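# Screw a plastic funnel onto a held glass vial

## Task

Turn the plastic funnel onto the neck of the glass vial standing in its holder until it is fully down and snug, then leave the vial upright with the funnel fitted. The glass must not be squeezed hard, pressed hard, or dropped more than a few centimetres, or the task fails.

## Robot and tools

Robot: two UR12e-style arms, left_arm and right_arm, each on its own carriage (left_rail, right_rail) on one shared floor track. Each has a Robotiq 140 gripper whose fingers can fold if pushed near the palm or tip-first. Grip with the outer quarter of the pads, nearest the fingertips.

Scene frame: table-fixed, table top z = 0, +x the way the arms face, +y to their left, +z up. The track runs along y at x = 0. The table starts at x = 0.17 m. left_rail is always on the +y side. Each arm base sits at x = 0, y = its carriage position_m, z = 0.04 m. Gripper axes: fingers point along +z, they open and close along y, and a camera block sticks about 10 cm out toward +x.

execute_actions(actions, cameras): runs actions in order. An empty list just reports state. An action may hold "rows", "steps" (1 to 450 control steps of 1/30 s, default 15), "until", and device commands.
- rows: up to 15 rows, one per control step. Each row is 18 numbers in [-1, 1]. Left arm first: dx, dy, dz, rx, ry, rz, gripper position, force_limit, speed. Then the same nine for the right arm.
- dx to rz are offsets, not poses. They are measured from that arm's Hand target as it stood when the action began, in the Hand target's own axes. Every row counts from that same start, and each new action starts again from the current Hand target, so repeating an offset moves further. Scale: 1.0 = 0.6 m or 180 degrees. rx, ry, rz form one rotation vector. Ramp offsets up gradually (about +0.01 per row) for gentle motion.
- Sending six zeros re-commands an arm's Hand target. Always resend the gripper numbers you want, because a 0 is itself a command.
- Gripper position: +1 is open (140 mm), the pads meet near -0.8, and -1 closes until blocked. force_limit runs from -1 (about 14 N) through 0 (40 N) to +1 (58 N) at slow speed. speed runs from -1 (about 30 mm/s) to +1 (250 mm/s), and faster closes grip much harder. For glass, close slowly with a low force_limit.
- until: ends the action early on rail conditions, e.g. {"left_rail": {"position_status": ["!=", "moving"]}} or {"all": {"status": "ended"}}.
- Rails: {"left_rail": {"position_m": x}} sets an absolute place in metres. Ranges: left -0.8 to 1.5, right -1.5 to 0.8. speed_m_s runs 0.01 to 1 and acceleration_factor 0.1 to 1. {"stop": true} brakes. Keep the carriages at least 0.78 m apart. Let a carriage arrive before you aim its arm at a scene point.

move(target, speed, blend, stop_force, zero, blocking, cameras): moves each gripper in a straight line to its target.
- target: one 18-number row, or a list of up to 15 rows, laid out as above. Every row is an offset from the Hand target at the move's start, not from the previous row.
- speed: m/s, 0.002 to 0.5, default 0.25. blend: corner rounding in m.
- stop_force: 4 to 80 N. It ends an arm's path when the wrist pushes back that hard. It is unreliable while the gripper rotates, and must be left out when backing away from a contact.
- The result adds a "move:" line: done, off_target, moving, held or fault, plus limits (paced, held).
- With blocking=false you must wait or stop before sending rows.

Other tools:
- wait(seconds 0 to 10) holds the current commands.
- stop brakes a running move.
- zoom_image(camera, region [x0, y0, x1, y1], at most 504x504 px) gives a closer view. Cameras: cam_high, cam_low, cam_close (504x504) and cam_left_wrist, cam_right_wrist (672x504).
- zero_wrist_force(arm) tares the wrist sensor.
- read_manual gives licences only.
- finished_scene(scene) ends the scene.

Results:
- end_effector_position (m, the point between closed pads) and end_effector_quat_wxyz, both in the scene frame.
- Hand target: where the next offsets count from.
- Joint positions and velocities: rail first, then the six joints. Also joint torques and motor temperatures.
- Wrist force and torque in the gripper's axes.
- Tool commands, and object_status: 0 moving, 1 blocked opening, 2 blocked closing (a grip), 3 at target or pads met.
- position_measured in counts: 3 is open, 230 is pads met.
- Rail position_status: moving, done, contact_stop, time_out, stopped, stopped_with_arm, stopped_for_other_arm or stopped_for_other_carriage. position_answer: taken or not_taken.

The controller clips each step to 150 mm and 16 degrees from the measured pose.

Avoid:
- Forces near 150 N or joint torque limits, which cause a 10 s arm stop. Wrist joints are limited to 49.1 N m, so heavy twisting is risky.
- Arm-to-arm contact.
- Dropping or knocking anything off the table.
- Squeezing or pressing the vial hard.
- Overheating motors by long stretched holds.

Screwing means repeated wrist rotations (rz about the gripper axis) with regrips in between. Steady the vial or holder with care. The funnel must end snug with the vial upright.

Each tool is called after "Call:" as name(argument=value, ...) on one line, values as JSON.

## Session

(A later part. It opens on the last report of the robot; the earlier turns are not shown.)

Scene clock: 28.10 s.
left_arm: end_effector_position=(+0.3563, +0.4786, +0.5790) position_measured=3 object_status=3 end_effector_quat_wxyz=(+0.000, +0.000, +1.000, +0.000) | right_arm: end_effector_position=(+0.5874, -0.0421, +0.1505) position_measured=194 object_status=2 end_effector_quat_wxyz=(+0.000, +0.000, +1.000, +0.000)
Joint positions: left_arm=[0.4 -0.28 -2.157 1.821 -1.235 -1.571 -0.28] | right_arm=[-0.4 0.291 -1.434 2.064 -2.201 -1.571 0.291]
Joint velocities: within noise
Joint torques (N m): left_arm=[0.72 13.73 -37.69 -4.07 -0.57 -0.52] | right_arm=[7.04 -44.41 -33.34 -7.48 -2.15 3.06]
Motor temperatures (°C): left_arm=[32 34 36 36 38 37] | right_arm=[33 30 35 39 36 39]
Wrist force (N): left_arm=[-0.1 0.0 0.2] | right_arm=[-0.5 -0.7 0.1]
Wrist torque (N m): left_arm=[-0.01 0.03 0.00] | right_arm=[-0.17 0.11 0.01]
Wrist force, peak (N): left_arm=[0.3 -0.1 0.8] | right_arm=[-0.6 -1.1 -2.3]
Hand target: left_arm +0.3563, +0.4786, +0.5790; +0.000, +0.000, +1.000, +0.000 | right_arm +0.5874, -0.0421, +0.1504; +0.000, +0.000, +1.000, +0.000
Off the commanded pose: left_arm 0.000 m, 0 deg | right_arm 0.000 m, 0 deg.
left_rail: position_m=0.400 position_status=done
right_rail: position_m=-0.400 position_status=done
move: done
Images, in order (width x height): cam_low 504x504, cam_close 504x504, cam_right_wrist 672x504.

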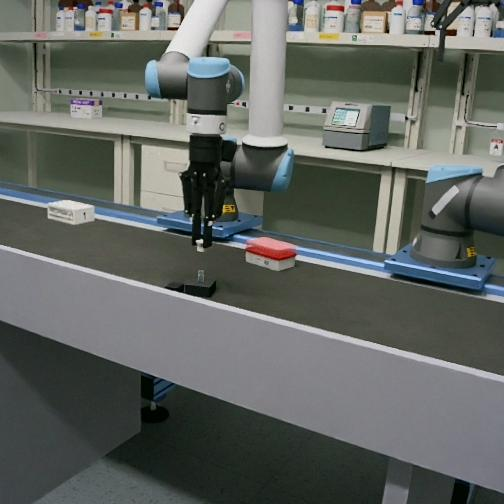

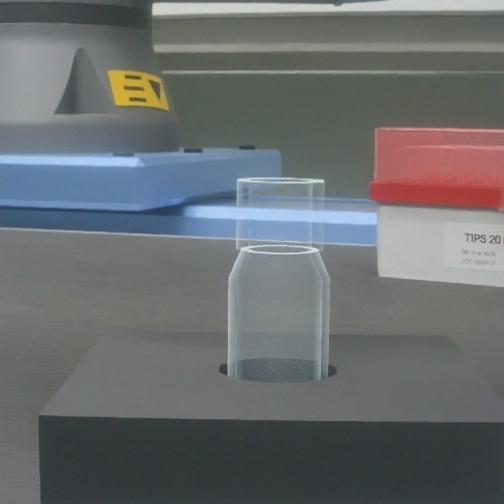

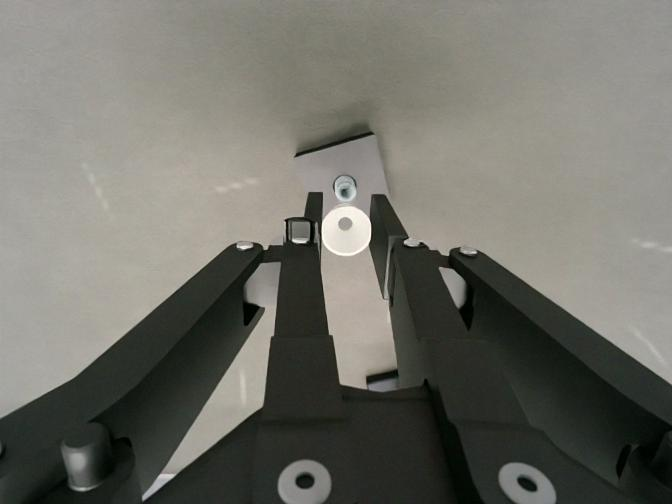

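Call:
move(target=[0,0,0,0,0,0,1,1,1,0,0,0.052,0,0,0,-1,-1,-1], speed=0.1, cameras=["cam_right_wrist","cam_close"])

Call:
zoom_image(camera="cam_right_wrist", region=[280, 130, 430, 280])

Call:
move(target=[0,0,0,0,0,0,1,1,1,0,0,0,0,0,-0.5,-1,-1,-1], speed=0.4, cameras=["cam_right_wrist","cam_close"])

Call:
move(target=[0,0,0,0,0,0,1,1,1,0,0,0,0,0,-0.5,-1,-1,-1], speed=0.4, cameras=["cam_right_wrist","cam_close"])

Call:
move(target=[0,0,0,0,0,0,1,1,1,0,0,0,0,0,-0.5,-1,-1,-1], speed=0.4, cameras=["cam_right_wrist","cam_close"])

Scene clock: 30.07 s.
left_arm: end_effector_position=(+0.3563, +0.4786, +0.5790) position_measured=3 object_status=3 end_effector_quat_wxyz=(+0.000, +0.000, +1.000, +0.000) | right_arm: end_effector_position=(+0.5874, -0.0421, +0.1193) position_measured=194 object_status=2 end_effector_quat_wxyz=(+0.000, +0.000, +1.000, +0.000)
Joint positions: left_arm=[0.4 -0.28 -2.157 1.821 -1.235 -1.571 -0.281] | right_arm=[-0.4 0.291 -1.398 2.09 -2.262 -1.571 0.291]
Joint velocities: within noise
Joint torques (N m): left_arm=[0.74 11.51 -38.05 -3.39 -0.76 -0.56] | right_arm=[1.18 -43.34 -30.86 -7.73 -2.87 1.92]
Motor temperatures (°C): left_arm=[32 34 36 36 38 37] | right_arm=[33 30 35 39 36 39]
Wrist force (N): left_arm=[0.1 -0.3 0.1] | right_arm=[-0.2 -0.4 0.3]
Wrist torque (N m): left_arm=[-0.06 -0.03 0.00] | right_arm=[-0.12 0.06 0.02]
Wrist force, peak (N): left_arm=[-0.1 0.0 0.8] | right_arm=[0.2 0.0 1.3]
Hand target: left_arm +0.3563, +0.4786, +0.5790; +0.000, +0.000, +1.000, +0.000 | right_arm +0.5874, -0.0421, +0.1192; +0.000, +0.000, +1.000, +0.000
Off the commanded pose: left_arm 0.000 m, 0 deg | right_arm 0.000 m, 0 deg.
left_rail: position_m=0.400 position_status=done
right_rail: position_m=-0.400 position_status=done
move: done
Images, in order (width x height): cam_close 504x504, cam_right_wrist 672x504.

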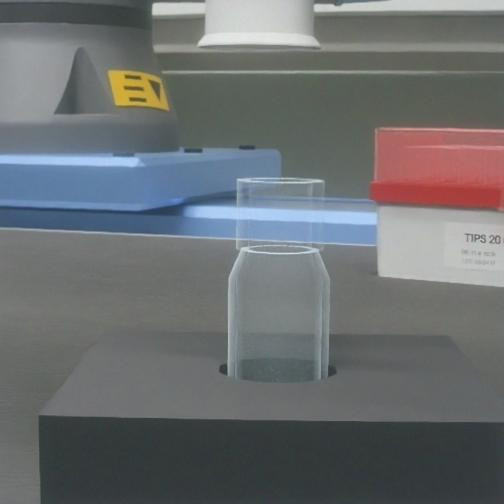

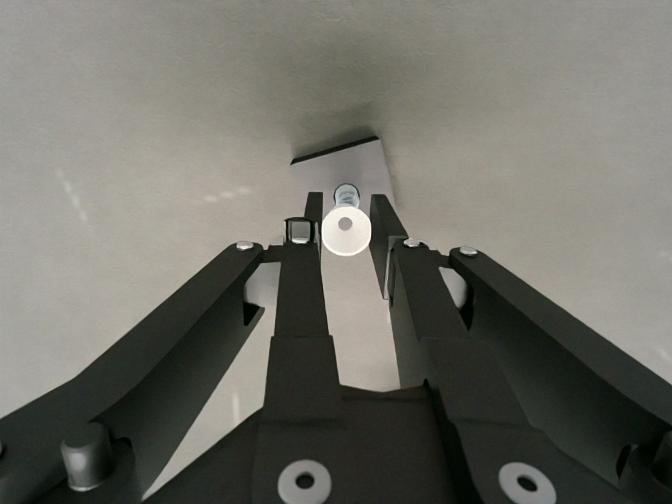

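Scaled by 3.360 from the camera's 672x504 image, which has a finer 960x720 frame.

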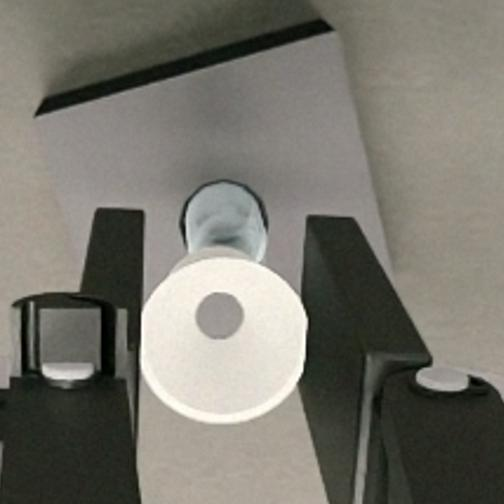

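Scene clock: 32.70 s.
left_arm: end_effector_position=(+0.3563, +0.4786, +0.5790) position_measured=3 object_status=3 end_effector_quat_wxyz=(+0.000, +0.000, +1.000, +0.000) | right_arm: end_effector_position=(+0.5874, -0.0421, +0.1192) position_measured=194 object_status=2 end_effector_quat_wxyz=(+0.000, +0.707, -0.707, +0.000)
Joint positions: left_arm=[0.4 -0.28 -2.157 1.821 -1.235 -1.571 -0.28] | right_arm=[-0.4 0.291 -1.398 2.09 -2.262 -1.571 -1.279]
Joint velocities: within noise
Joint torques (N m): left_arm=[-0.5 17.34 -38.72 -3.47 -0.42 -0.45] | right_arm=[-14.76 -76.71 -31.39 -1.76 3.63 -3.25]
Motor temperatures (°C): left_arm=[32 34 36 36 38 37] | right_arm=[33 30 35 39 36 39]
Wrist force (N): left_arm=[0.0 -0.2 0.3] | right_arm=[-0.3 -0.4 0.1]
Wrist torque (N m): left_arm=[-0.04 0.00 0.00] | right_arm=[-0.11 0.08 0.02]
Wrist force, peak (N): left_arm=[0.1 -0.2 0.9] | right_arm=[0.2 -0.7 0.7]
Hand target: left_arm +0.3563, +0.4786, +0.5790; +0.000, +0.000, +1.000, +0.000 | right_arm +0.5874, -0.0421, +0.1192; +0.000, +0.707, -0.707, +0.000
Off the commanded pose: left_arm 0.000 m, 0 deg | right_arm 0.000 m, 0 deg.
left_rail: position_m=0.400 position_status=done
right_rail: position_m=-0.400 position_status=done
move: done
Images, in order (width x height): cam_close 504x504, cam_right_wrist 672x504.

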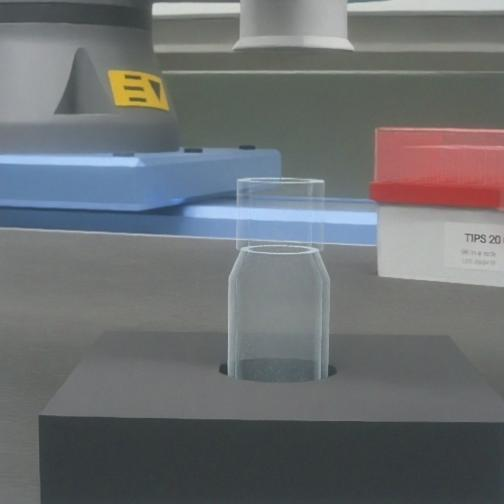

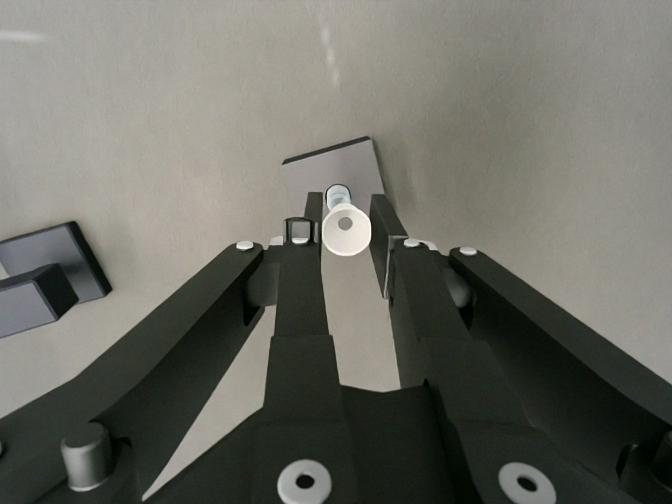

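Scene clock: 35.33 s.
left_arm: end_effector_position=(+0.3563, +0.4786, +0.5790) position_measured=3 object_status=3 end_effector_quat_wxyz=(+0.000, +0.000, +1.000, +0.000) | right_arm: end_effector_position=(+0.5874, -0.0421, +0.1192) position_measured=194 object_status=2 end_effector_quat_wxyz=(+0.000, +1.000, +0.000, +0.000)
Joint positions: left_arm=[0.4 -0.28 -2.157 1.821 -1.235 -1.571 -0.281] | right_arm=[-0.4 0.291 -1.398 2.09 -2.262 -1.571 -2.85]
Joint velocities: within noise
Joint torques (N m): left_arm=[0.63 15.19 -38.69 -3.45 -0.61 -0.38] | right_arm=[-13.51 -75.09 -31.7 -2.05 3.68 -3.34]
Motor temperatures (°C): left_arm=[32 34 36 36 38 37] | right_arm=[33 30 35 39 36 39]
Wrist force (N): left_arm=[-0.4 -0.2 0.0] | right_arm=[-0.4 -0.2 0.0]
Wrist torque (N m): left_arm=[-0.05 0.09 0.00] | right_arm=[-0.08 0.10 0.02]
Wrist force, peak (N): left_arm=[0.4 -0.4 0.5] | right_arm=[0.8 0.2 0.6]
Hand target: left_arm +0.3563, +0.4786, +0.5790; +0.000, +0.000, +1.000, +0.000 | right_arm +0.5874, -0.0421, +0.1192; +0.000, +1.000, +0.000, +0.000
Off the commanded pose: left_arm 0.000 m, 0 deg | right_arm 0.000 m, 0 deg.
left_rail: position_m=0.400 position_status=done
right_rail: position_m=-0.400 position_status=done
move: done
Images, in order (width x height): cam_close 504x504, cam_right_wrist 672x504.

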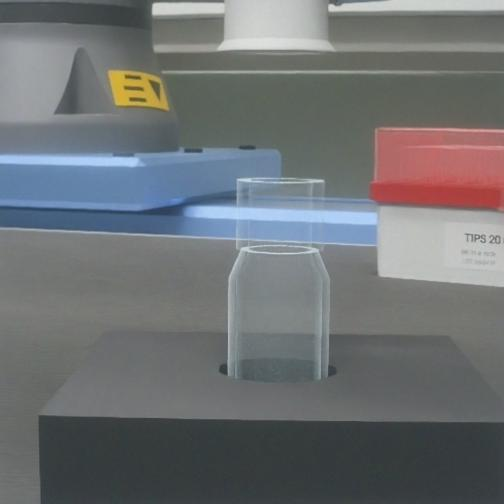

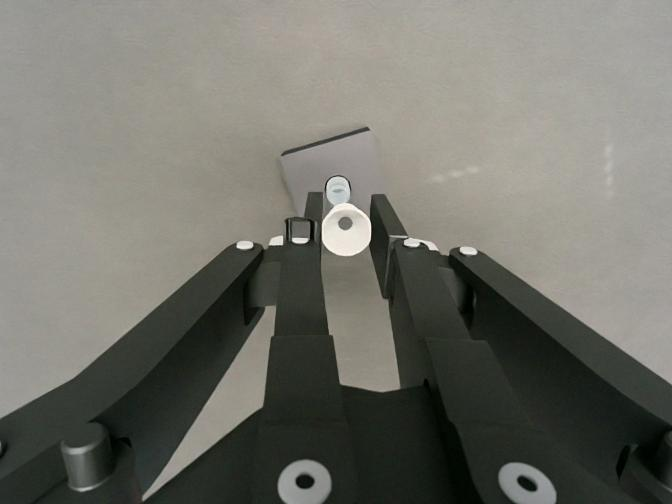

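Scene clock: 37.97 s.
left_arm: end_effector_position=(+0.3563, +0.4786, +0.5790) position_measured=3 object_status=3 end_effector_quat_wxyz=(+0.000, +0.000, +1.000, +0.000) | right_arm: end_effector_position=(+0.5874, -0.0421, +0.1192) position_measured=194 object_status=2 end_effector_quat_wxyz=(+0.000, +0.707, +0.707, +0.000)
Joint positions: left_arm=[0.4 -0.28 -2.157 1.821 -1.235 -1.571 -0.28] | right_arm=[-0.4 0.291 -1.398 2.09 -2.262 -1.571 -4.421]
Joint velocities: within noise
Joint torques (N m): left_arm=[1.66 16.33 -38.39 -3.44 -0.71 -0.6] | right_arm=[-13.79 -75.72 -31.52 -1.44 3.81 -3.41]
Motor temperatures (°C): left_arm=[32 34 36 36 38 37] | right_arm=[33 30 35 39 36 39]
Wrist force (N): left_arm=[0.1 -0.3 0.0] | right_arm=[0.1 -0.2 0.1]
Wrist torque (N m): left_arm=[-0.06 -0.02 -0.01] | right_arm=[-0.06 -0.01 0.01]
Wrist force, peak (N): left_arm=[0.2 -0.7 0.7] | right_arm=[0.4 -0.7 0.7]
Hand target: left_arm +0.3563, +0.4786, +0.5790; +0.000, +0.000, +1.000, +0.000 | right_arm +0.5874, -0.0421, +0.1192; +0.000, +0.707, +0.707, +0.000
Off the commanded pose: left_arm 0.000 m, 0 deg | right_arm 0.000 m, 0 deg.
left_rail: position_m=0.400 position_status=done
right_rail: position_m=-0.400 position_status=done
move: done
Images, in order (width x height): cam_close 504x504, cam_right_wrist 672x504.

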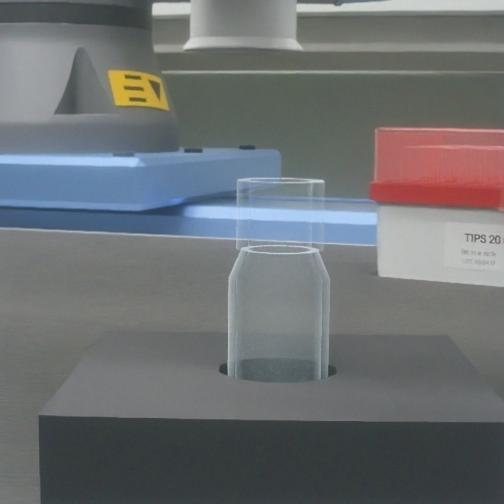

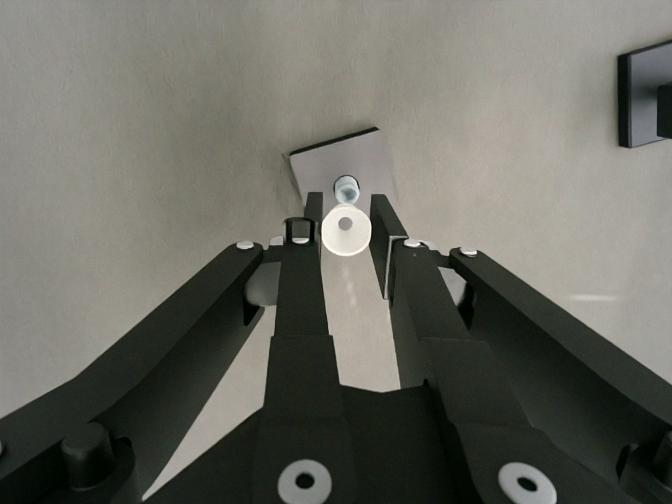

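Call:
move(target=[[0,0,0,0,0,0,1,1,1,0,0,-0.07,0,0,0,-1,-1,-1],[0,0,0,0,0,0,1,1,1,-0.25,0,-0.07,0,0,0,-1,-1,-1],[0,0,0,0,0,0,1,1,1,-0.25,0,0.1,0,0,0,-1,-1,-1]], blend=[0.02,0.02,0], speed=0.15, cameras=["cam_right_wrist"])

Call:
move(target=[0,0,0,0,0,0,1,1,1,0,0,0.0255,0,0,0,-1,-1,-1], speed=0.02, stop_force=5, cameras=["cam_right_wrist"])

Scene clock: 44.37 s.
left_arm: end_effector_position=(+0.3563, +0.4786, +0.5790) position_measured=3 object_status=3 end_effector_quat_wxyz=(+0.000, +0.000, +1.000, +0.000) | right_arm: end_effector_position=(+0.5874, -0.1922, +0.0593) position_measured=194 object_status=2 end_effector_quat_wxyz=(+0.000, +0.707, +0.707, +0.000)
Joint positions: left_arm=[0.4 -0.28 -2.157 1.821 -1.235 -1.571 -0.28] | right_arm=[-0.4 0.057 -1.412 2.252 -2.411 -1.571 -4.656]
Joint velocities: within noise
Joint torques (N m): left_arm=[1.24 12.59 -37.91 -3.71 -0.6 -0.37] | right_arm=[7.24 -41.25 -26.82 -8.07 3.44 3.07]
Motor temperatures (°C): left_arm=[32 34 36 36 38 37] | right_arm=[33 30 35 39 36 39]
Wrist force (N): left_arm=[0.0 0.2 0.4] | right_arm=[-0.1 -0.3 0.0]
Wrist torque (N m): left_arm=[0.05 0.01 0.00] | right_arm=[-0.10 0.04 -0.01]
Wrist force, peak (N): left_arm=[0.3 0.2 0.8] | right_arm=[-0.2 -0.6 2.3]
Hand target: left_arm +0.3563, +0.4786, +0.5790; +0.000, +0.000, +1.000, +0.000 | right_arm +0.5874, -0.1921, +0.0592; +0.000, +0.707, +0.707, +0.000
Off the commanded pose: left_arm 0.000 m, 0 deg | right_arm 0.000 m, 0 deg.
left_rail: position_m=0.400 position_status=done
right_rail: position_m=-0.400 position_status=done
move: done
Images, in order (width x height): cam_right_wrist 672x504.

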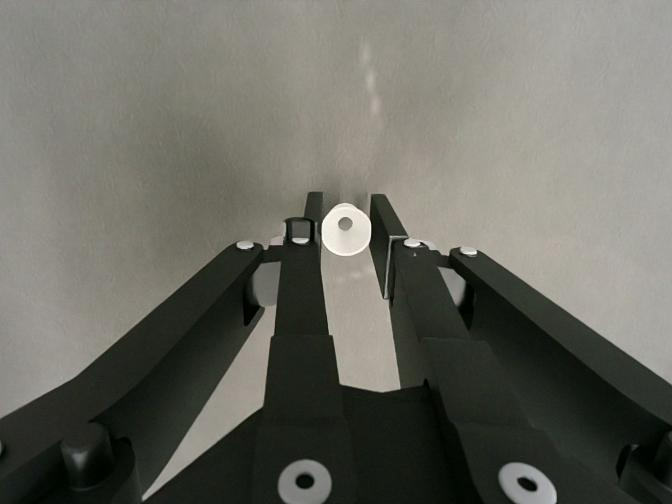

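Scene clock: 46.27 s.
left_arm: end_effector_position=(+0.3563, +0.4786, +0.5790) position_measured=3 object_status=3 end_effector_quat_wxyz=(+0.000, +0.000, +1.000, +0.000) | right_arm: end_effector_position=(+0.5874, -0.1921, +0.0456) position_measured=194 object_status=2 end_effector_quat_wxyz=(+0.000, +0.707, +0.707, +0.000)
Joint positions: left_arm=[0.4 -0.28 -2.157 1.821 -1.235 -1.571 -0.281] | right_arm=[-0.4 0.057 -1.39 2.261 -2.442 -1.571 -4.656]
Joint velocities: within noise
Joint torques (N m): left_arm=[1.46 14.68 -38.17 -3.68 -0.65 -0.54] | right_arm=[3.41 -69.91 -38.34 -2.23 3.17 3.13]
Motor temperatures (°C): left_arm=[32 34 36 36 38 37] | right_arm=[33 30 35 39 36 38]
Wrist force (N): left_arm=[0.1 -0.1 0.2] | right_arm=[0.0 -0.2 0.0]
Wrist torque (N m): left_arm=[-0.02 -0.02 0.00] | right_arm=[-0.08 0.00 -0.02]
Wrist force, peak (N): left_arm=[0.6 -0.3 0.5] | right_arm=[0.5 0.0 -5.5]
Hand target: left_arm +0.3563, +0.4786, +0.5790; +0.000, +0.000, +1.000, +0.000 | right_arm +0.5874, -0.1921, +0.0456; +0.000, +0.707, +0.707, +0.000 (not the last commanded pose)
Off the commanded pose: left_arm 0.000 m, 0 deg | right_arm 0.002 m, 0 deg.
left_rail: position_m=0.400 position_status=done
right_rail: position_m=-0.400 position_status=done
move: contact (right_arm)
Images, in order (width x height): cam_right_wrist 672x504.

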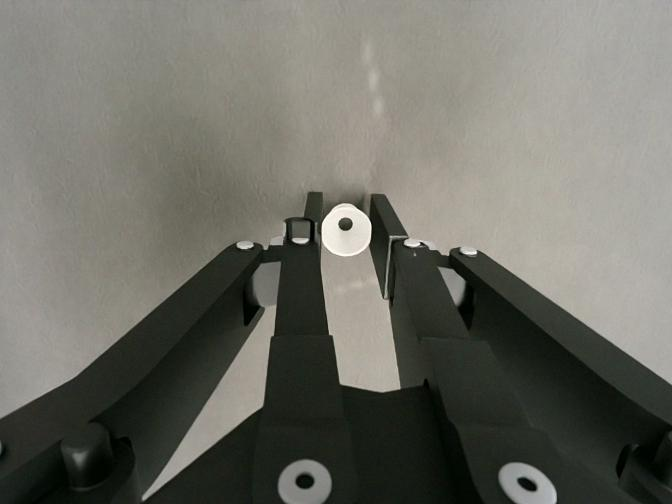

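Call:
move(target=[[0,0,0,0,0,0,1,1,1,0,0,0,0,0,0,-0.42,-1,-1],[0,0,0,0,0,0,1,1,1,-0.0077,0,-0.004,0,0,0,-0.42,-1,-1],[0,0,0,0,0,0,1,1,1,-0.0077,0,-0.004,0,0,0,-1,-0.3,-1]], speed=0.03, cameras=["cam_right_wrist"])

Call:
wait(seconds=1.5, cameras=["cam_right_wrist"])

Scene clock: 49.23 s.
left_arm: end_effector_position=(+0.3563, +0.4786, +0.5790) position_measured=3 object_status=3 end_effector_quat_wxyz=(+0.000, +0.000, +1.000, +0.000) | right_arm: end_effector_position=(+0.5874, -0.1968, +0.0480) position_measured=194 object_status=0 end_effector_quat_wxyz=(+0.000, +0.707, +0.707, +0.000)
Joint positions: left_arm=[0.4 -0.28 -2.157 1.821 -1.235 -1.571 -0.28] | right_arm=[-0.4 0.049 -1.396 2.262 -2.437 -1.571 -4.663]
Joint velocities: within noise
Joint torques (N m): left_arm=[0.76 14.12 -38.11 -3.82 -0.76 -0.57] | right_arm=[-15 -67.05 -27.02 -2.11 2.74 -3.19]
Motor temperatures (°C): left_arm=[32 34 36 36 38 37] | right_arm=[33 30 35 39 36 38]
Wrist force (N): left_arm=[0.0 0.1 0.4] | right_arm=[0.2 -0.4 -3.3]
Wrist torque (N m): left_arm=[0.03 0.01 0.00] | right_arm=[-0.04 -0.05 -0.02]
Wrist force, peak (N): left_arm=[0.6 0.2 0.6] | right_arm=[0.1 -0.4 -3.7]
Hand target: left_arm +0.3563, +0.4786, +0.5790; +0.000, +0.000, +1.000, +0.000 | right_arm +0.5874, -0.1968, +0.0480; +0.000, +0.707, +0.707, +0.000
Off the commanded pose: left_arm 0.000 m, 0 deg | right_arm 0.000 m, 0 deg.
left_rail: position_m=0.400 position_status=done
right_rail: position_m=-0.400 position_status=done
move: done
Images, in order (width x height): cam_right_wrist 672x504.

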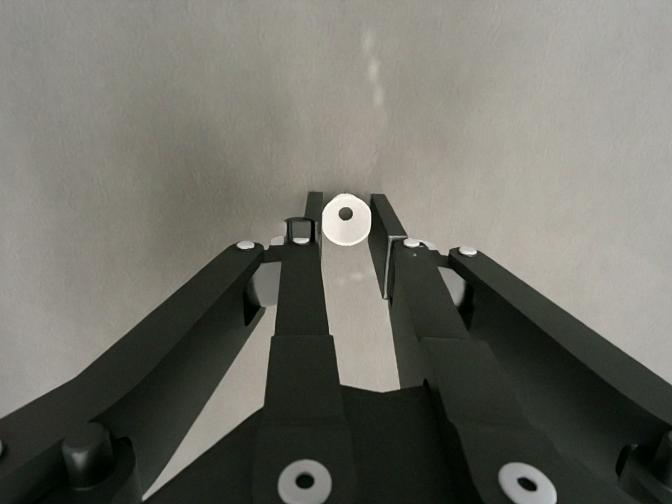

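Scene clock: 50.73 s.
left_arm: end_effector_position=(+0.3563, +0.4786, +0.5790) position_measured=3 object_status=3 end_effector_quat_wxyz=(+0.000, +0.000, +1.000, +0.000) | right_arm: end_effector_position=(+0.5874, -0.1968, +0.0480) position_measured=194 object_status=2 end_effector_quat_wxyz=(+0.000, +0.707, +0.707, +0.000)
Joint positions: left_arm=[0.4 -0.28 -2.157 1.821 -1.235 -1.571 -0.28] | right_arm=[-0.4 0.049 -1.396 2.262 -2.437 -1.571 -4.663]
Joint velocities: within noise
Joint torques (N m): left_arm=[0.5 16.2 -37.55 -3.83 -1.05 -0.58] | right_arm=[-12.52 -58.9 -30.01 -2.66 2.71 -3.1]
Motor temperatures (°C): left_arm=[32 34 36 36 38 37] | right_arm=[33 30 35 39 36 38]
Wrist force (N): left_arm=[0.1 -0.2 0.1] | right_arm=[0.6 -0.4 -3.5]
Wrist torque (N m): left_arm=[-0.05 -0.02 0.00] | right_arm=[-0.03 -0.12 -0.02]
Wrist force, peak (N): left_arm=[0.6 -0.2 0.7] | right_arm=[0.7 -0.5 -3.8]
Hand target: left_arm +0.3563, +0.4786, +0.5790; +0.000, +0.000, +1.000, +0.000 | right_arm +0.5874, -0.1968, +0.0480; +0.000, +0.707, +0.707, +0.000
Tool commands: left_gripper/position=+1.0 left_gripper/force_limit=+1.0 left_gripper/speed=+1.0 right_gripper/position=-1.0 right_gripper/force_limit=-0.3 right_gripper/speed=-1.0
Off the commanded pose: left_arm 0.000 m, 0 deg | right_arm 0.000 m, 0 deg.
left_rail: position_m=0.400 position_status=done
right_rail: position_m=-0.400 position_status=done
wait: 1.50 s
Images, in order (width x height): cam_right_wrist 672x504.

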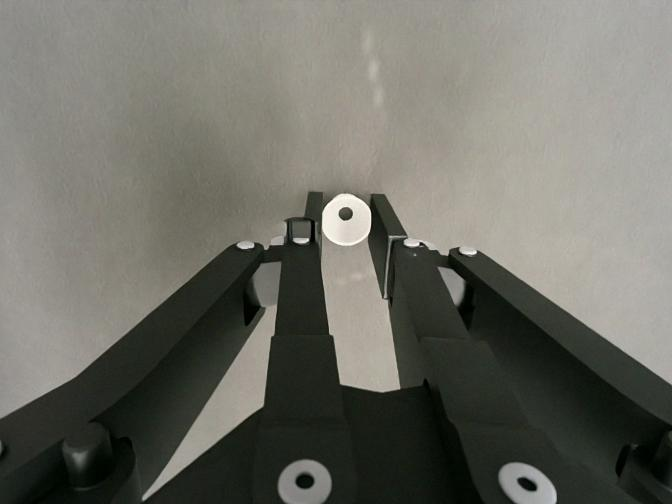

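Call:
move(target=[[0,0,0,0,0,0,1,1,1,0,0,-0.17,0,0,0,-1,-0.3,-1],[0,0,0,0,0,0,1,1,1,0.2622,0.0043,-0.17,0,0,0,-1,-0.3,-1],[0,0,0,0,0,0,1,1,1,0.2622,0.0043,-0.1217,0,0,0,-1,-0.3,-1]], blend=[0.02,0.01,0], speed=0.15, cameras=["cam_right_wrist","cam_close"])

Call:
move(target=[0,0,0,0,0,0,1,1,1,0,0,0,0,0,-0.48,-1,-0.3,-1], speed=0.4, cameras=["cam_right_wrist","cam_close"])

Call:
zoom_image(camera="cam_close", region=[152, 0, 402, 250])

Scene clock: 54.37 s.
left_arm: end_effector_position=(+0.3563, +0.4786, +0.5790) position_measured=3 object_status=3 end_effector_quat_wxyz=(+0.000, +0.000, +1.000, +0.000) | right_arm: end_effector_position=(+0.5900, -0.0395, +0.1211) position_measured=194 object_status=2 end_effector_quat_wxyz=(+0.000, +0.707, +0.707, +0.000)
Joint positions: left_arm=[0.4 -0.28 -2.157 1.821 -1.235 -1.571 -0.281] | right_arm=[-0.4 0.294 -1.395 2.082 -2.257 -1.571 -4.418]
Joint velocities: within noise
Joint torques (N m): left_arm=[1.45 16.19 -38.73 -4 -0.31 -0.32] | right_arm=[6.86 -48.43 -31.63 -7.87 -3.06 2.92]
Motor temperatures (°C): left_arm=[32 34 36 36 38 37] | right_arm=[33 30 35 39 36 38]
Wrist force (N): left_arm=[0.2 -0.2 0.2] | right_arm=[0.0 -0.2 -0.1]
Wrist torque (N m): left_arm=[-0.04 -0.04 0.00] | right_arm=[-0.06 0.02 0.01]
Wrist force, peak (N): left_arm=[0.6 -0.4 0.6] | right_arm=[-0.3 -1.0 -3.7]
Hand target: left_arm +0.3563, +0.4786, +0.5790; +0.000, +0.000, +1.000, +0.000 | right_arm +0.5899, -0.0394, +0.1210; +0.000, +0.707, +0.707, +0.000
Off the commanded pose: left_arm 0.000 m, 0 deg | right_arm 0.000 m, 0 deg.
left_rail: position_m=0.400 position_status=done
right_rail: position_m=-0.400 position_status=done
move: done
Images, in order (width x height): cam_close 504x504, cam_right_wrist 672x504.

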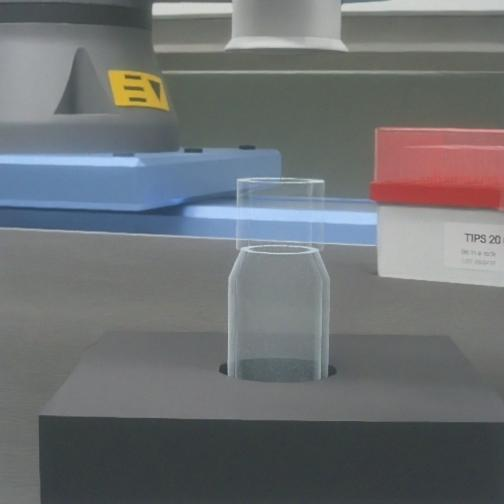

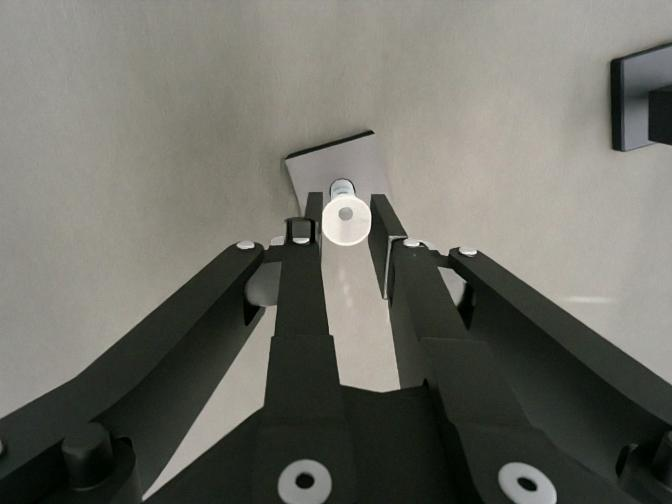

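Scene clock: 56.93 s.
left_arm: end_effector_position=(+0.3563, +0.4786, +0.5790) position_measured=3 object_status=3 end_effector_quat_wxyz=(+0.000, +0.000, +1.000, +0.000) | right_arm: end_effector_position=(+0.5900, -0.0394, +0.1210) position_measured=194 object_status=2 end_effector_quat_wxyz=(+0.000, +0.031, +1.000, +0.000)
Joint positions: left_arm=[0.4 -0.28 -2.157 1.821 -1.235 -1.571 -0.281] | right_arm=[-0.4 0.294 -1.395 2.082 -2.258 -1.571 -5.926]
Joint velocities: within noise
Joint torques (N m): left_arm=[-1.69 15.87 -38.07 -3.55 -0.67 -0.72] | right_arm=[-13.6 -76.75 -32.1 -1.5 3.86 -2.96]
Motor temperatures (°C): left_arm=[32 34 36 36 38 37] | right_arm=[33 30 35 39 36 38]
Wrist force (N): left_arm=[0.2 -0.2 0.2] | right_arm=[-0.2 -0.3 -0.2]
Wrist torque (N m): left_arm=[-0.04 -0.04 0.00] | right_arm=[-0.09 0.05 0.02]
Wrist force, peak (N): left_arm=[0.1 -0.7 0.5] | right_arm=[0.3 -0.7 0.6]
Hand target: left_arm +0.3563, +0.4786, +0.5790; +0.000, +0.000, +1.000, +0.000 | right_arm +0.5899, -0.0394, +0.1210; +0.000, +0.031, +1.000, +0.000
Off the commanded pose: left_arm 0.000 m, 0 deg | right_arm 0.000 m, 0 deg.
left_rail: position_m=0.400 position_status=done
right_rail: position_m=-0.400 position_status=done
move: done
Images, in order (width x height): cam_close 504x504, cam_right_wrist 672x504.

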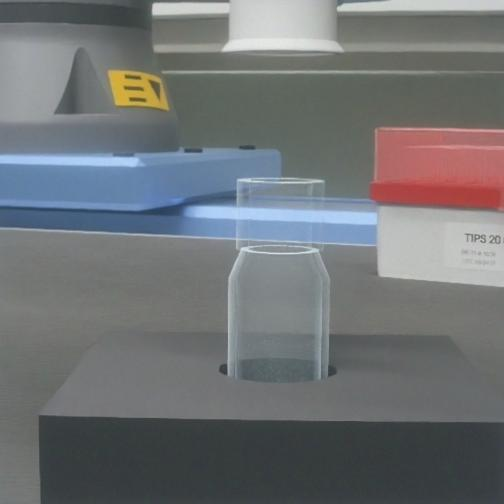

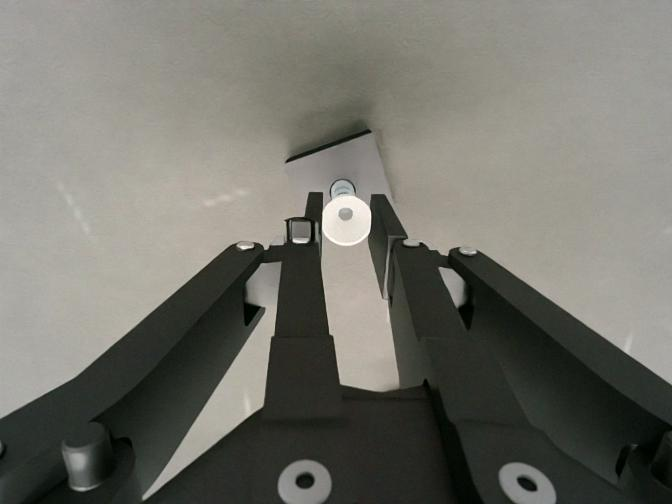

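Scaled by 2.016 from the camera's 504x504 image, which has a finer 720x720 frame.

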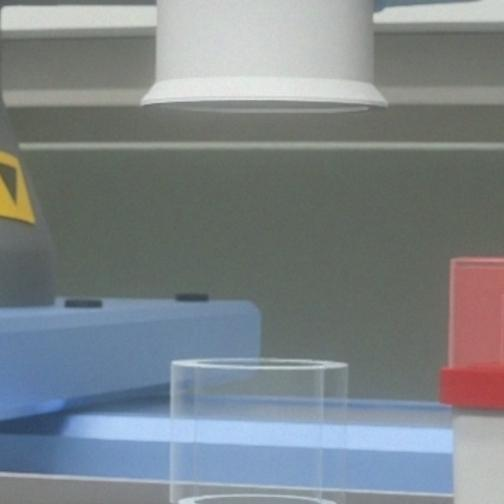

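Call:
move(target=[0,0,0,0,0,0,1,1,1,0,-0.0005,0.02,0,0,0,-1,-0.3,-1], speed=0.04, cameras=[])

Call:
move(target=[0,0,0,0,0,0,1,1,1,0,0,0.04,0,0,0,-1,-0.3,-1], speed=0.008, stop_force=4, cameras=["cam_close","cam_right_wrist"])

Call:
zoom_image(camera="cam_close", region=[152, 100, 402, 350])

Scene clock: 60.23 s.
left_arm: end_effector_position=(+0.3563, +0.4786, +0.5790) position_measured=3 object_status=3 end_effector_quat_wxyz=(+0.000, +0.000, +1.000, +0.000) | right_arm: end_effector_position=(+0.5899, -0.0397, +0.1091) position_measured=194 object_status=2 end_effector_quat_wxyz=(+0.000, +0.031, +1.000, +0.000)
Joint positions: left_arm=[0.4 -0.28 -2.157 1.821 -1.235 -1.571 -0.281] | right_arm=[-0.4 0.294 -1.381 2.091 -2.281 -1.571 -5.927]
Joint velocities: within noise
Joint torques (N m): left_arm=[-0.14 14.62 -38.02 -3.96 -0.89 0.02] | right_arm=[-13.27 -46.42 -31.19 -7.81 3.48 -3.05]
Motor temperatures (°C): left_arm=[32 34 36 36 38 37] | right_arm=[33 30 35 39 36 38]
Wrist force (N): left_arm=[0.0 0.1 0.7] | right_arm=[0.2 0.4 0.3]
Wrist torque (N m): left_arm=[0.03 0.00 0.00] | right_arm=[0.06 -0.03 0.02]
Wrist force, peak (N): left_arm=[0.6 -0.5 0.5] | right_arm=[-0.2 -0.3 1.0]
Hand target: left_arm +0.3563, +0.4786, +0.5790; +0.000, +0.000, +1.000, +0.000 | right_arm +0.5899, -0.0397, +0.1090; +0.000, +0.031, +1.000, +0.000
Off the commanded pose: left_arm 0.000 m, 0 deg | right_arm 0.000 m, 0 deg.
left_rail: position_m=0.400 position_status=done
right_rail: position_m=-0.400 position_status=done
move: done
No camera images: "cameras" was empty.

Scene clock: 62.90 s.
left_arm: end_effector_position=(+0.3563, +0.4786, +0.5790) position_measured=3 object_status=3 end_effector_quat_wxyz=(+0.000, +0.000, +1.000, +0.000) | right_arm: end_effector_position=(+0.5899, -0.0397, +0.0974) position_measured=194 object_status=2 end_effector_quat_wxyz=(+0.000, +0.031, +1.000, +0.000)
Joint positions: left_arm=[0.4 -0.28 -2.157 1.821 -1.235 -1.571 -0.281] | right_arm=[-0.4 0.294 -1.366 2.1 -2.304 -1.571 -5.927]
Joint velocities: within noise
Joint torques (N m): left_arm=[-0.08 13.89 -37.79 -3.72 -0.68 -0.31] | right_arm=[-11.46 -73.14 -40.46 -1.82 3.65 -3.15]
Motor temperatures (°C): left_arm=[32 34 36 36 38 37] | right_arm=[33 30 35 39 36 38]
Wrist force (N): left_arm=[0.2 0.0 0.3] | right_arm=[0.3 -0.5 -3.9]
Wrist torque (N m): left_arm=[0.01 -0.05 0.00] | right_arm=[-0.06 -0.08 0.01]
Wrist force, peak (N): left_arm=[0.2 -0.4 0.7] | right_arm=[0.4 -0.6 -6.7]
Hand target: left_arm +0.3563, +0.4786, +0.5790; +0.000, +0.000, +1.000, +0.000 | right_arm +0.5899, -0.0397, +0.0974; +0.000, +0.031, +1.000, +0.000 (not the last commanded pose)
Off the commanded pose: left_arm 0.000 m, 0 deg | right_arm 0.012 m, 0 deg.
left_rail: position_m=0.400 position_status=done
right_rail: position_m=-0.400 position_status=done
move: contact (right_arm)
Images, in order (width x height): cam_close 504x504, cam_right_wrist 672x504.

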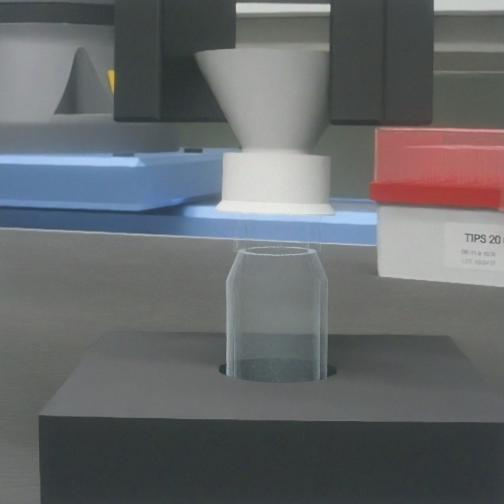

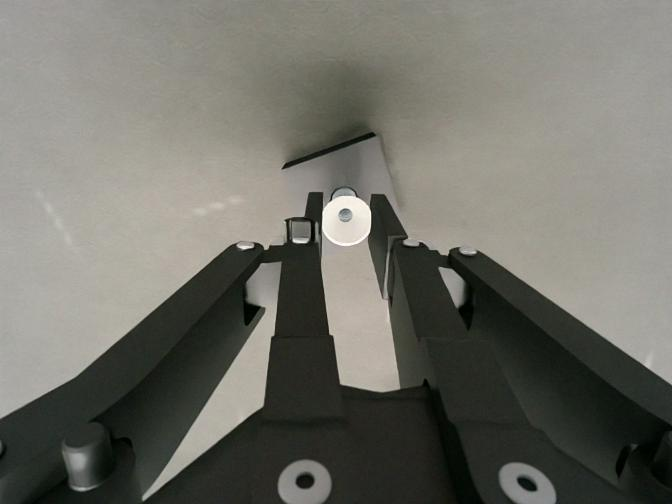

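Scaled by 2.016 from the camera's 504x504 image, which has a finer 720x720 frame.

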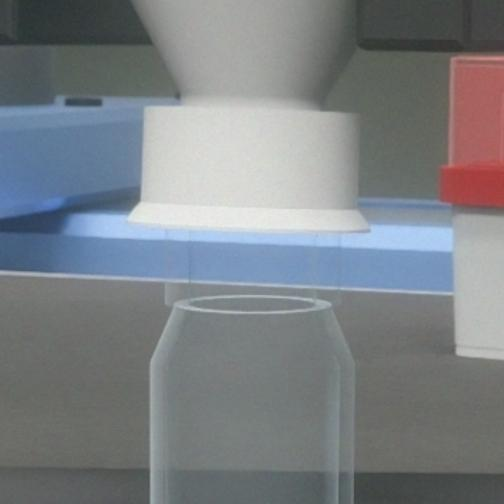

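Call:
move(target=[0,0,0,0,0,0,1,1,1,0,0,0.0008,0,0,0.5,-1,-0.3,-1], speed=0.3, cameras=["cam_close"])

Call:
move(target=[0,0,0,0,0,0,1,1,1,0,0,0.0008,0,0,0.5,-1,-0.3,-1], speed=0.3, cameras=["cam_close"])

Scene clock: 66.70 s.
left_arm: end_effector_position=(+0.3563, +0.4786, +0.5790) position_measured=3 object_status=3 end_effector_quat_wxyz=(+0.000, +0.000, +1.000, +0.000) | right_arm: end_effector_position=(+0.5900, -0.0397, +0.0970) position_measured=194 object_status=2 end_effector_quat_wxyz=(+0.000, +0.729, +0.685, +0.000)
Joint positions: left_arm=[0.4 -0.28 -2.157 1.821 -1.235 -1.571 -0.28] | right_arm=[-0.4 0.294 -1.366 2.1 -2.305 -1.571 -4.356]
Joint velocities: within noise
Joint torques (N m): left_arm=[-0.53 15.86 -38.35 -3.91 -1.12 -0.56] | right_arm=[6.87 -43.59 -39.22 -1.19 -3 2.98]
Motor temperatures (°C): left_arm=[32 34 36 36 38 37] | right_arm=[33 30 35 39 36 38]
Wrist force (N): left_arm=[-0.1 -0.3 0.2] | right_arm=[0.5 -0.1 -7.0]
Wrist torque (N m): left_arm=[-0.07 0.02 -0.01] | right_arm=[-0.02 -0.09 0.01]
Wrist force, peak (N): left_arm=[-0.4 -0.7 0.1] | right_arm=[0.6 -0.2 -7.8]
Hand target: left_arm +0.3563, +0.4786, +0.5790; +0.000, +0.000, +1.000, +0.000 | right_arm +0.5899, -0.0397, +0.0970; +0.000, +0.729, +0.685, +0.000
Off the commanded pose: left_arm 0.000 m, 0 deg | right_arm 0.000 m, 0 deg.
left_rail: position_m=0.400 position_status=done
right_rail: position_m=-0.400 position_status=done
move: done
Images, in order (width x height): cam_close 504x504.

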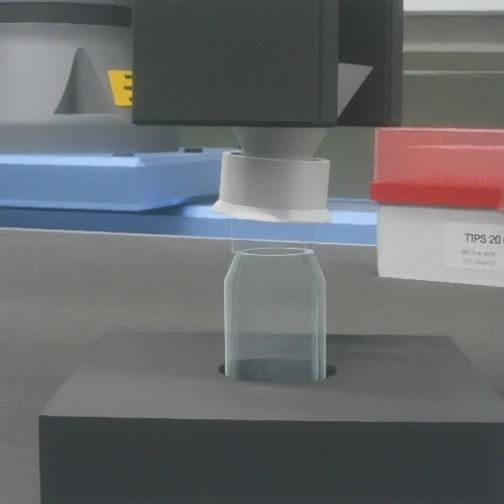

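Scene clock: 69.93 s.
left_arm: end_effector_position=(+0.3563, +0.4786, +0.5790) position_measured=3 object_status=3 end_effector_quat_wxyz=(+0.000, +0.000, +1.000, +0.000) | right_arm: end_effector_position=(+0.5900, -0.0397, +0.0965) position_measured=194 object_status=2 end_effector_quat_wxyz=(+0.000, +1.000, -0.031, +0.000)
Joint positions: left_arm=[0.4 -0.28 -2.157 1.821 -1.235 -1.571 -0.281] | right_arm=[-0.4 0.294 -1.365 2.1 -2.306 -1.571 -2.785]
Joint velocities: within noise
Joint torques (N m): left_arm=[-0.52 17.28 -39.1 -3.71 -0.88 -0.73] | right_arm=[7.65 -44.69 -40.2 -1.54 -2.81 2.76]
Motor temperatures (°C): left_arm=[32 34 36 36 38 37] | right_arm=[33 30 35 39 36 38]
Wrist force (N): left_arm=[0.1 -0.3 0.0] | right_arm=[-0.1 0.0 -5.5]
Wrist torque (N m): left_arm=[-0.06 -0.03 0.00] | right_arm=[-0.12 0.05 0.01]
Wrist force, peak (N): left_arm=[0.1 -0.3 1.0] | right_arm=[0.1 -0.4 -9.1]
Hand target: left_arm +0.3563, +0.4786, +0.5790; +0.000, +0.000, +1.000, +0.000 | right_arm +0.5899, -0.0397, +0.0965; +0.000, +1.000, -0.031, +0.000
Off the commanded pose: left_arm 0.000 m, 0 deg | right_arm 0.000 m, 0 deg.
left_rail: position_m=0.400 position_status=done
right_rail: position_m=-0.400 position_status=done
move: done
Images, in order (width x height): cam_close 504x504.

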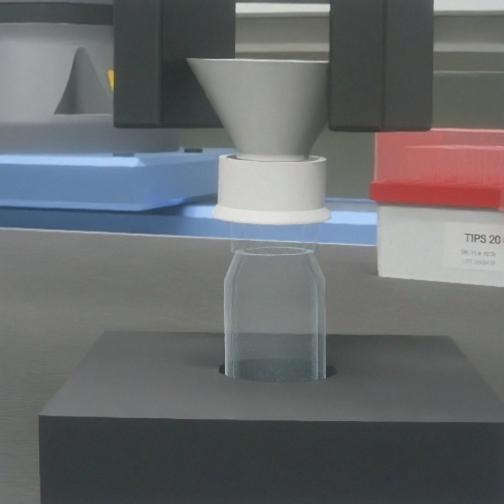

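Call:
move(target=[0,0,0,0,0,0,1,1,1,0,0,0.0008,0,0,0.5,-1,-0.3,-1], speed=0.3, cameras=["cam_close"])

Call:
move(target=[0,0,0,0,0,0,1,1,1,0,0,0.0008,0,0,0.5,-1,-0.3,-1], speed=0.3, cameras=["cam_close"])

Call:
zoom_image(camera="cam_close", region=[152, 100, 402, 350])

Scene clock: 73.83 s.
left_arm: end_effector_position=(+0.3563, +0.4786, +0.5790) position_measured=3 object_status=3 end_effector_quat_wxyz=(+0.000, +0.000, +1.000, +0.000) | right_arm: end_effector_position=(+0.5900, -0.0397, +0.0960) position_measured=194 object_status=2 end_effector_quat_wxyz=(+0.000, +0.685, -0.729, +0.000)
Joint positions: left_arm=[0.4 -0.28 -2.157 1.821 -1.235 -1.571 -0.281] | right_arm=[-0.4 0.294 -1.364 2.101 -2.307 -1.571 -1.215]
Joint velocities: within noise
Joint torques (N m): left_arm=[-0.62 16.01 -38.72 -4.01 -1.02 -0.52] | right_arm=[8.46 -44.58 -39.29 -1 -3.24 2.83]
Motor temperatures (°C): left_arm=[32 34 36 36 38 37] | right_arm=[33 30 35 39 36 38]
Wrist force (N): left_arm=[0.6 0.1 0.2] | right_arm=[1.0 -0.1 -6.2]
Wrist torque (N m): left_arm=[0.03 -0.13 0.00] | right_arm=[0.00 -0.19 0.01]
Wrist force, peak (N): left_arm=[0.2 -0.1 0.9] | right_arm=[0.3 -0.5 -7.8]
Hand target: left_arm +0.3563, +0.4786, +0.5790; +0.000, +0.000, +1.000, +0.000 | right_arm +0.5899, -0.0397, +0.0960; +0.000, +0.685, -0.729, +0.000
Off the commanded pose: left_arm 0.000 m, 0 deg | right_arm 0.000 m, 0 deg.
left_rail: position_m=0.400 position_status=done
right_rail: position_m=-0.400 position_status=done
move: done
Images, in order (width x height): cam_close 504x504.

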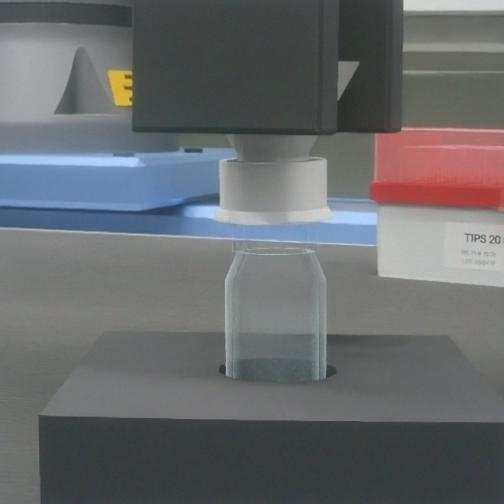

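Scene clock: 77.07 s.
left_arm: end_effector_position=(+0.3563, +0.4786, +0.5790) position_measured=3 object_status=3 end_effector_quat_wxyz=(+0.000, +0.000, +1.000, +0.000) | right_arm: end_effector_position=(+0.5900, -0.0397, +0.0955) position_measured=194 object_status=2 end_effector_quat_wxyz=(+0.000, +0.031, +1.000, +0.000)
Joint positions: left_arm=[0.4 -0.28 -2.157 1.821 -1.235 -1.571 -0.28] | right_arm=[-0.4 0.294 -1.364 2.101 -2.308 -1.571 0.356]
Joint velocities: within noise
Joint torques (N m): left_arm=[-0.63 14.86 -38.88 -3.88 -0.96 -0.48] | right_arm=[7.6 -43.65 -39.13 -1.44 -2.71 3.37]
Motor temperatures (°C): left_arm=[32 34 36 36 38 37] | right_arm=[33 30 35 39 36 38]
Wrist force (N): left_arm=[0.0 -0.4 0.3] | right_arm=[0.0 -0.9 -6.7]
Wrist torque (N m): left_arm=[-0.09 0.00 0.00] | right_arm=[0.01 0.06 0.01]
Wrist force, peak (N): left_arm=[-0.2 -0.2 0.7] | right_arm=[0.7 -0.2 -8.5]
Hand target: left_arm +0.3563, +0.4786, +0.5790; +0.000, +0.000, +1.000, +0.000 | right_arm +0.5899, -0.0397, +0.0955; +0.000, +0.031, +1.000, +0.000
Off the commanded pose: left_arm 0.000 m, 0 deg | right_arm 0.000 m, 0 deg.
left_rail: position_m=0.400 position_status=done
right_rail: position_m=-0.400 position_status=done
move: done
Images, in order (width x height): cam_close 504x504.

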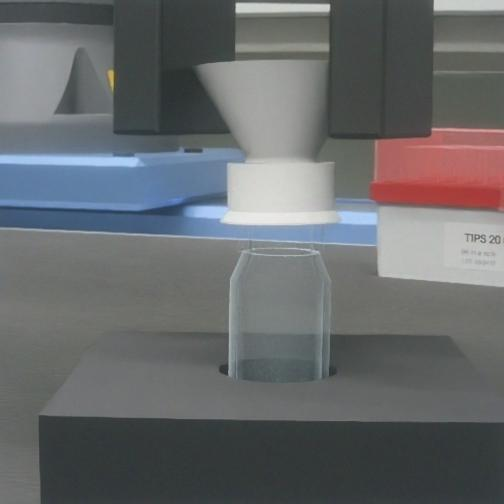

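Scaled by 2.016 from the camera's 504x504 image, which has a finer 720x720 frame.

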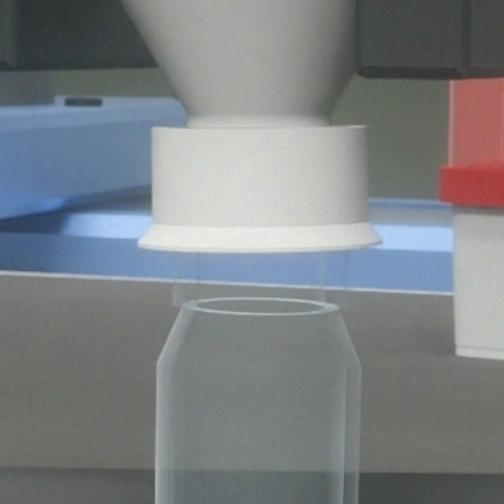

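Call:
move(target=[0,0,0,0,0,0,1,1,1,0,0,0.0006,0,0,0.5,-1,-0.3,-1], speed=0.3, cameras=[])

Call:
move(target=[0,0,0,0,0,0,1,1,1,0,0,0.0006,0,0,0.5,-1,-0.3,-1], speed=0.3, cameras=[])

Call:
move(target=[0,0,0,0,0,0,1,1,1,0,0,0.0006,0,0,0.5,-1,-0.3,-1], speed=0.3, cameras=["cam_close"])

Call:
zoom_image(camera="cam_close", region=[152, 100, 402, 350])

Scene clock: 81.47 s.
left_arm: end_effector_position=(+0.3563, +0.4786, +0.5790) position_measured=3 object_status=3 end_effector_quat_wxyz=(+0.000, +0.000, +1.000, +0.000) | right_arm: end_effector_position=(+0.5900, -0.0397, +0.0952) position_measured=194 object_status=2 end_effector_quat_wxyz=(+0.000, +0.729, +0.685, +0.000)
Joint positions: left_arm=[0.4 -0.28 -2.157 1.821 -1.235 -1.571 -0.28] | right_arm=[-0.4 0.294 -1.363 2.101 -2.309 -1.571 1.927]
Joint velocities: within noise
Joint torques (N m): left_arm=[-0.57 14.13 -39.72 -4 -1.06 -0.28] | right_arm=[6.81 -44.92 -41.94 -2.09 -3.13 3.74]
Motor temperatures (°C): left_arm=[32 34 36 36 38 37] | right_arm=[33 30 35 39 36 38]
Wrist force (N): left_arm=[-0.2 -0.2 0.5] | right_arm=[0.4 -1.6 -4.1]
Wrist torque (N m): left_arm=[-0.05 0.04 0.00] | right_arm=[0.12 -0.03 0.01]
Wrist force, peak (N): left_arm=[0.2 0.4 0.9] | right_arm=[0.5 -1.4 -7.9]
Hand target: left_arm +0.3563, +0.4786, +0.5790; +0.000, +0.000, +1.000, +0.000 | right_arm +0.5899, -0.0397, +0.0952; +0.000, +0.729, +0.685, +0.000
Off the commanded pose: left_arm 0.000 m, 0 deg | right_arm 0.000 m, 0 deg.
left_rail: position_m=0.400 position_status=done
right_rail: position_m=-0.400 position_status=done
move: done
No camera images: "cameras" was empty.

Scene clock: 84.70 s.
left_arm: end_effector_position=(+0.3563, +0.4786, +0.5790) position_measured=3 object_status=3 end_effector_quat_wxyz=(+0.000, +0.000, +1.000, +0.000) | right_arm: end_effector_position=(+0.5900, -0.0397, +0.0948) position_measured=194 object_status=2 end_effector_quat_wxyz=(+0.000, +1.000, -0.031, +0.000)
Joint positions: left_arm=[0.4 -0.28 -2.157 1.821 -1.235 -1.571 -0.281] | right_arm=[-0.4 0.294 -1.363 2.102 -2.31 -1.571 3.498]
Joint velocities: within noise
Joint torques (N m): left_arm=[-2.42 15.27 -38.84 -3.98 -1.26 -0.64] | right_arm=[7.57 -46.96 -40.73 -1.46 -3.8 3.32]
Motor temperatures (°C): left_arm=[32 34 36 36 38 37] | right_arm=[33 30 35 39 36 38]
Wrist force (N): left_arm=[-0.1 0.0 0.4] | right_arm=[0.1 -1.5 -2.3]
Wrist torque (N m): left_arm=[0.00 0.01 0.00] | right_arm=[0.09 -0.02 0.01]
Wrist force, peak (N): left_arm=[0.6 -0.1 0.7] | right_arm=[0.4 -1.6 -5.1]
Hand target: left_arm +0.3563, +0.4786, +0.5790; +0.000, +0.000, +1.000, +0.000 | right_arm +0.5899, -0.0397, +0.0948; +0.000, +1.000, -0.031, +0.000
Off the commanded pose: left_arm 0.000 m, 0 deg | right_arm 0.000 m, 0 deg.
left_rail: position_m=0.400 position_status=done
right_rail: position_m=-0.400 position_status=done
move: done
No camera images: "cameras" was empty.

Scene clock: 87.93 s.
left_arm: end_effector_position=(+0.3563, +0.4786, +0.5790) position_measured=3 object_status=3 end_effector_quat_wxyz=(+0.000, +0.000, +1.000, +0.000) | right_arm: end_effector_position=(+0.5900, -0.0397, +0.0945) position_measured=194 object_status=2 end_effector_quat_wxyz=(+0.000, +0.685, -0.729, +0.000)
Joint positions: left_arm=[0.4 -0.28 -2.157 1.821 -1.235 -1.571 -0.281] | right_arm=[-0.4 0.294 -1.362 2.102 -2.31 -1.571 5.069]
Joint velocities: within noise
Joint torques (N m): left_arm=[-2.19 15.05 -38.95 -3.88 -0.87 -0.36] | right_arm=[8.18 -48.14 -42.03 -1.68 -3.14 3.25]
Motor temperatures (°C): left_arm=[32 34 36 36 38 37] | right_arm=[33 30 35 39 36 38]
Wrist force (N): left_arm=[-0.4 0.2 0.4] | right_arm=[0.3 -0.2 -0.2]
Wrist torque (N m): left_arm=[0.06 0.10 0.00] | right_arm=[0.06 -0.09 0.01]
Wrist force, peak (N): left_arm=[0.2 -0.5 0.6] | right_arm=[0.3 -1.5 -3.3]
Hand target: left_arm +0.3563, +0.4786, +0.5790; +0.000, +0.000, +1.000, +0.000 | right_arm +0.5899, -0.0397, +0.0944; +0.000, +0.685, -0.729, +0.000
Off the commanded pose: left_arm 0.000 m, 0 deg | right_arm 0.000 m, 0 deg.
left_rail: position_m=0.400 position_status=done
right_rail: position_m=-0.400 position_status=done
move: done
Images, in order (width x height): cam_close 504x504.

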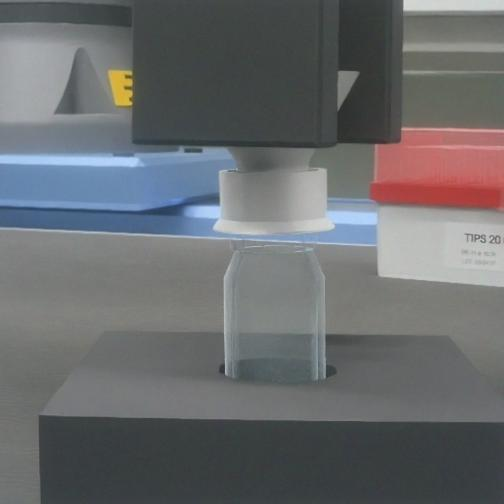

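Scaled by 2.016 from the camera's 504x504 image, which has a finer 720x720 frame.

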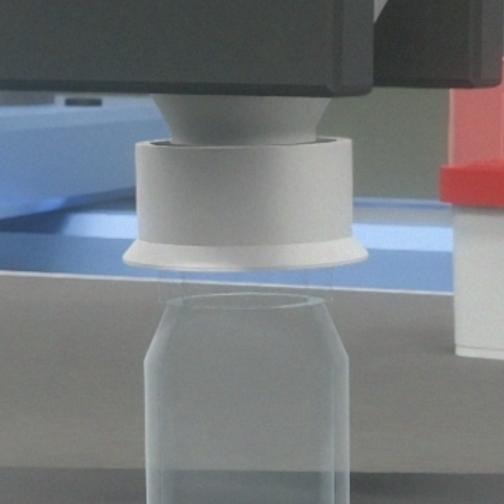

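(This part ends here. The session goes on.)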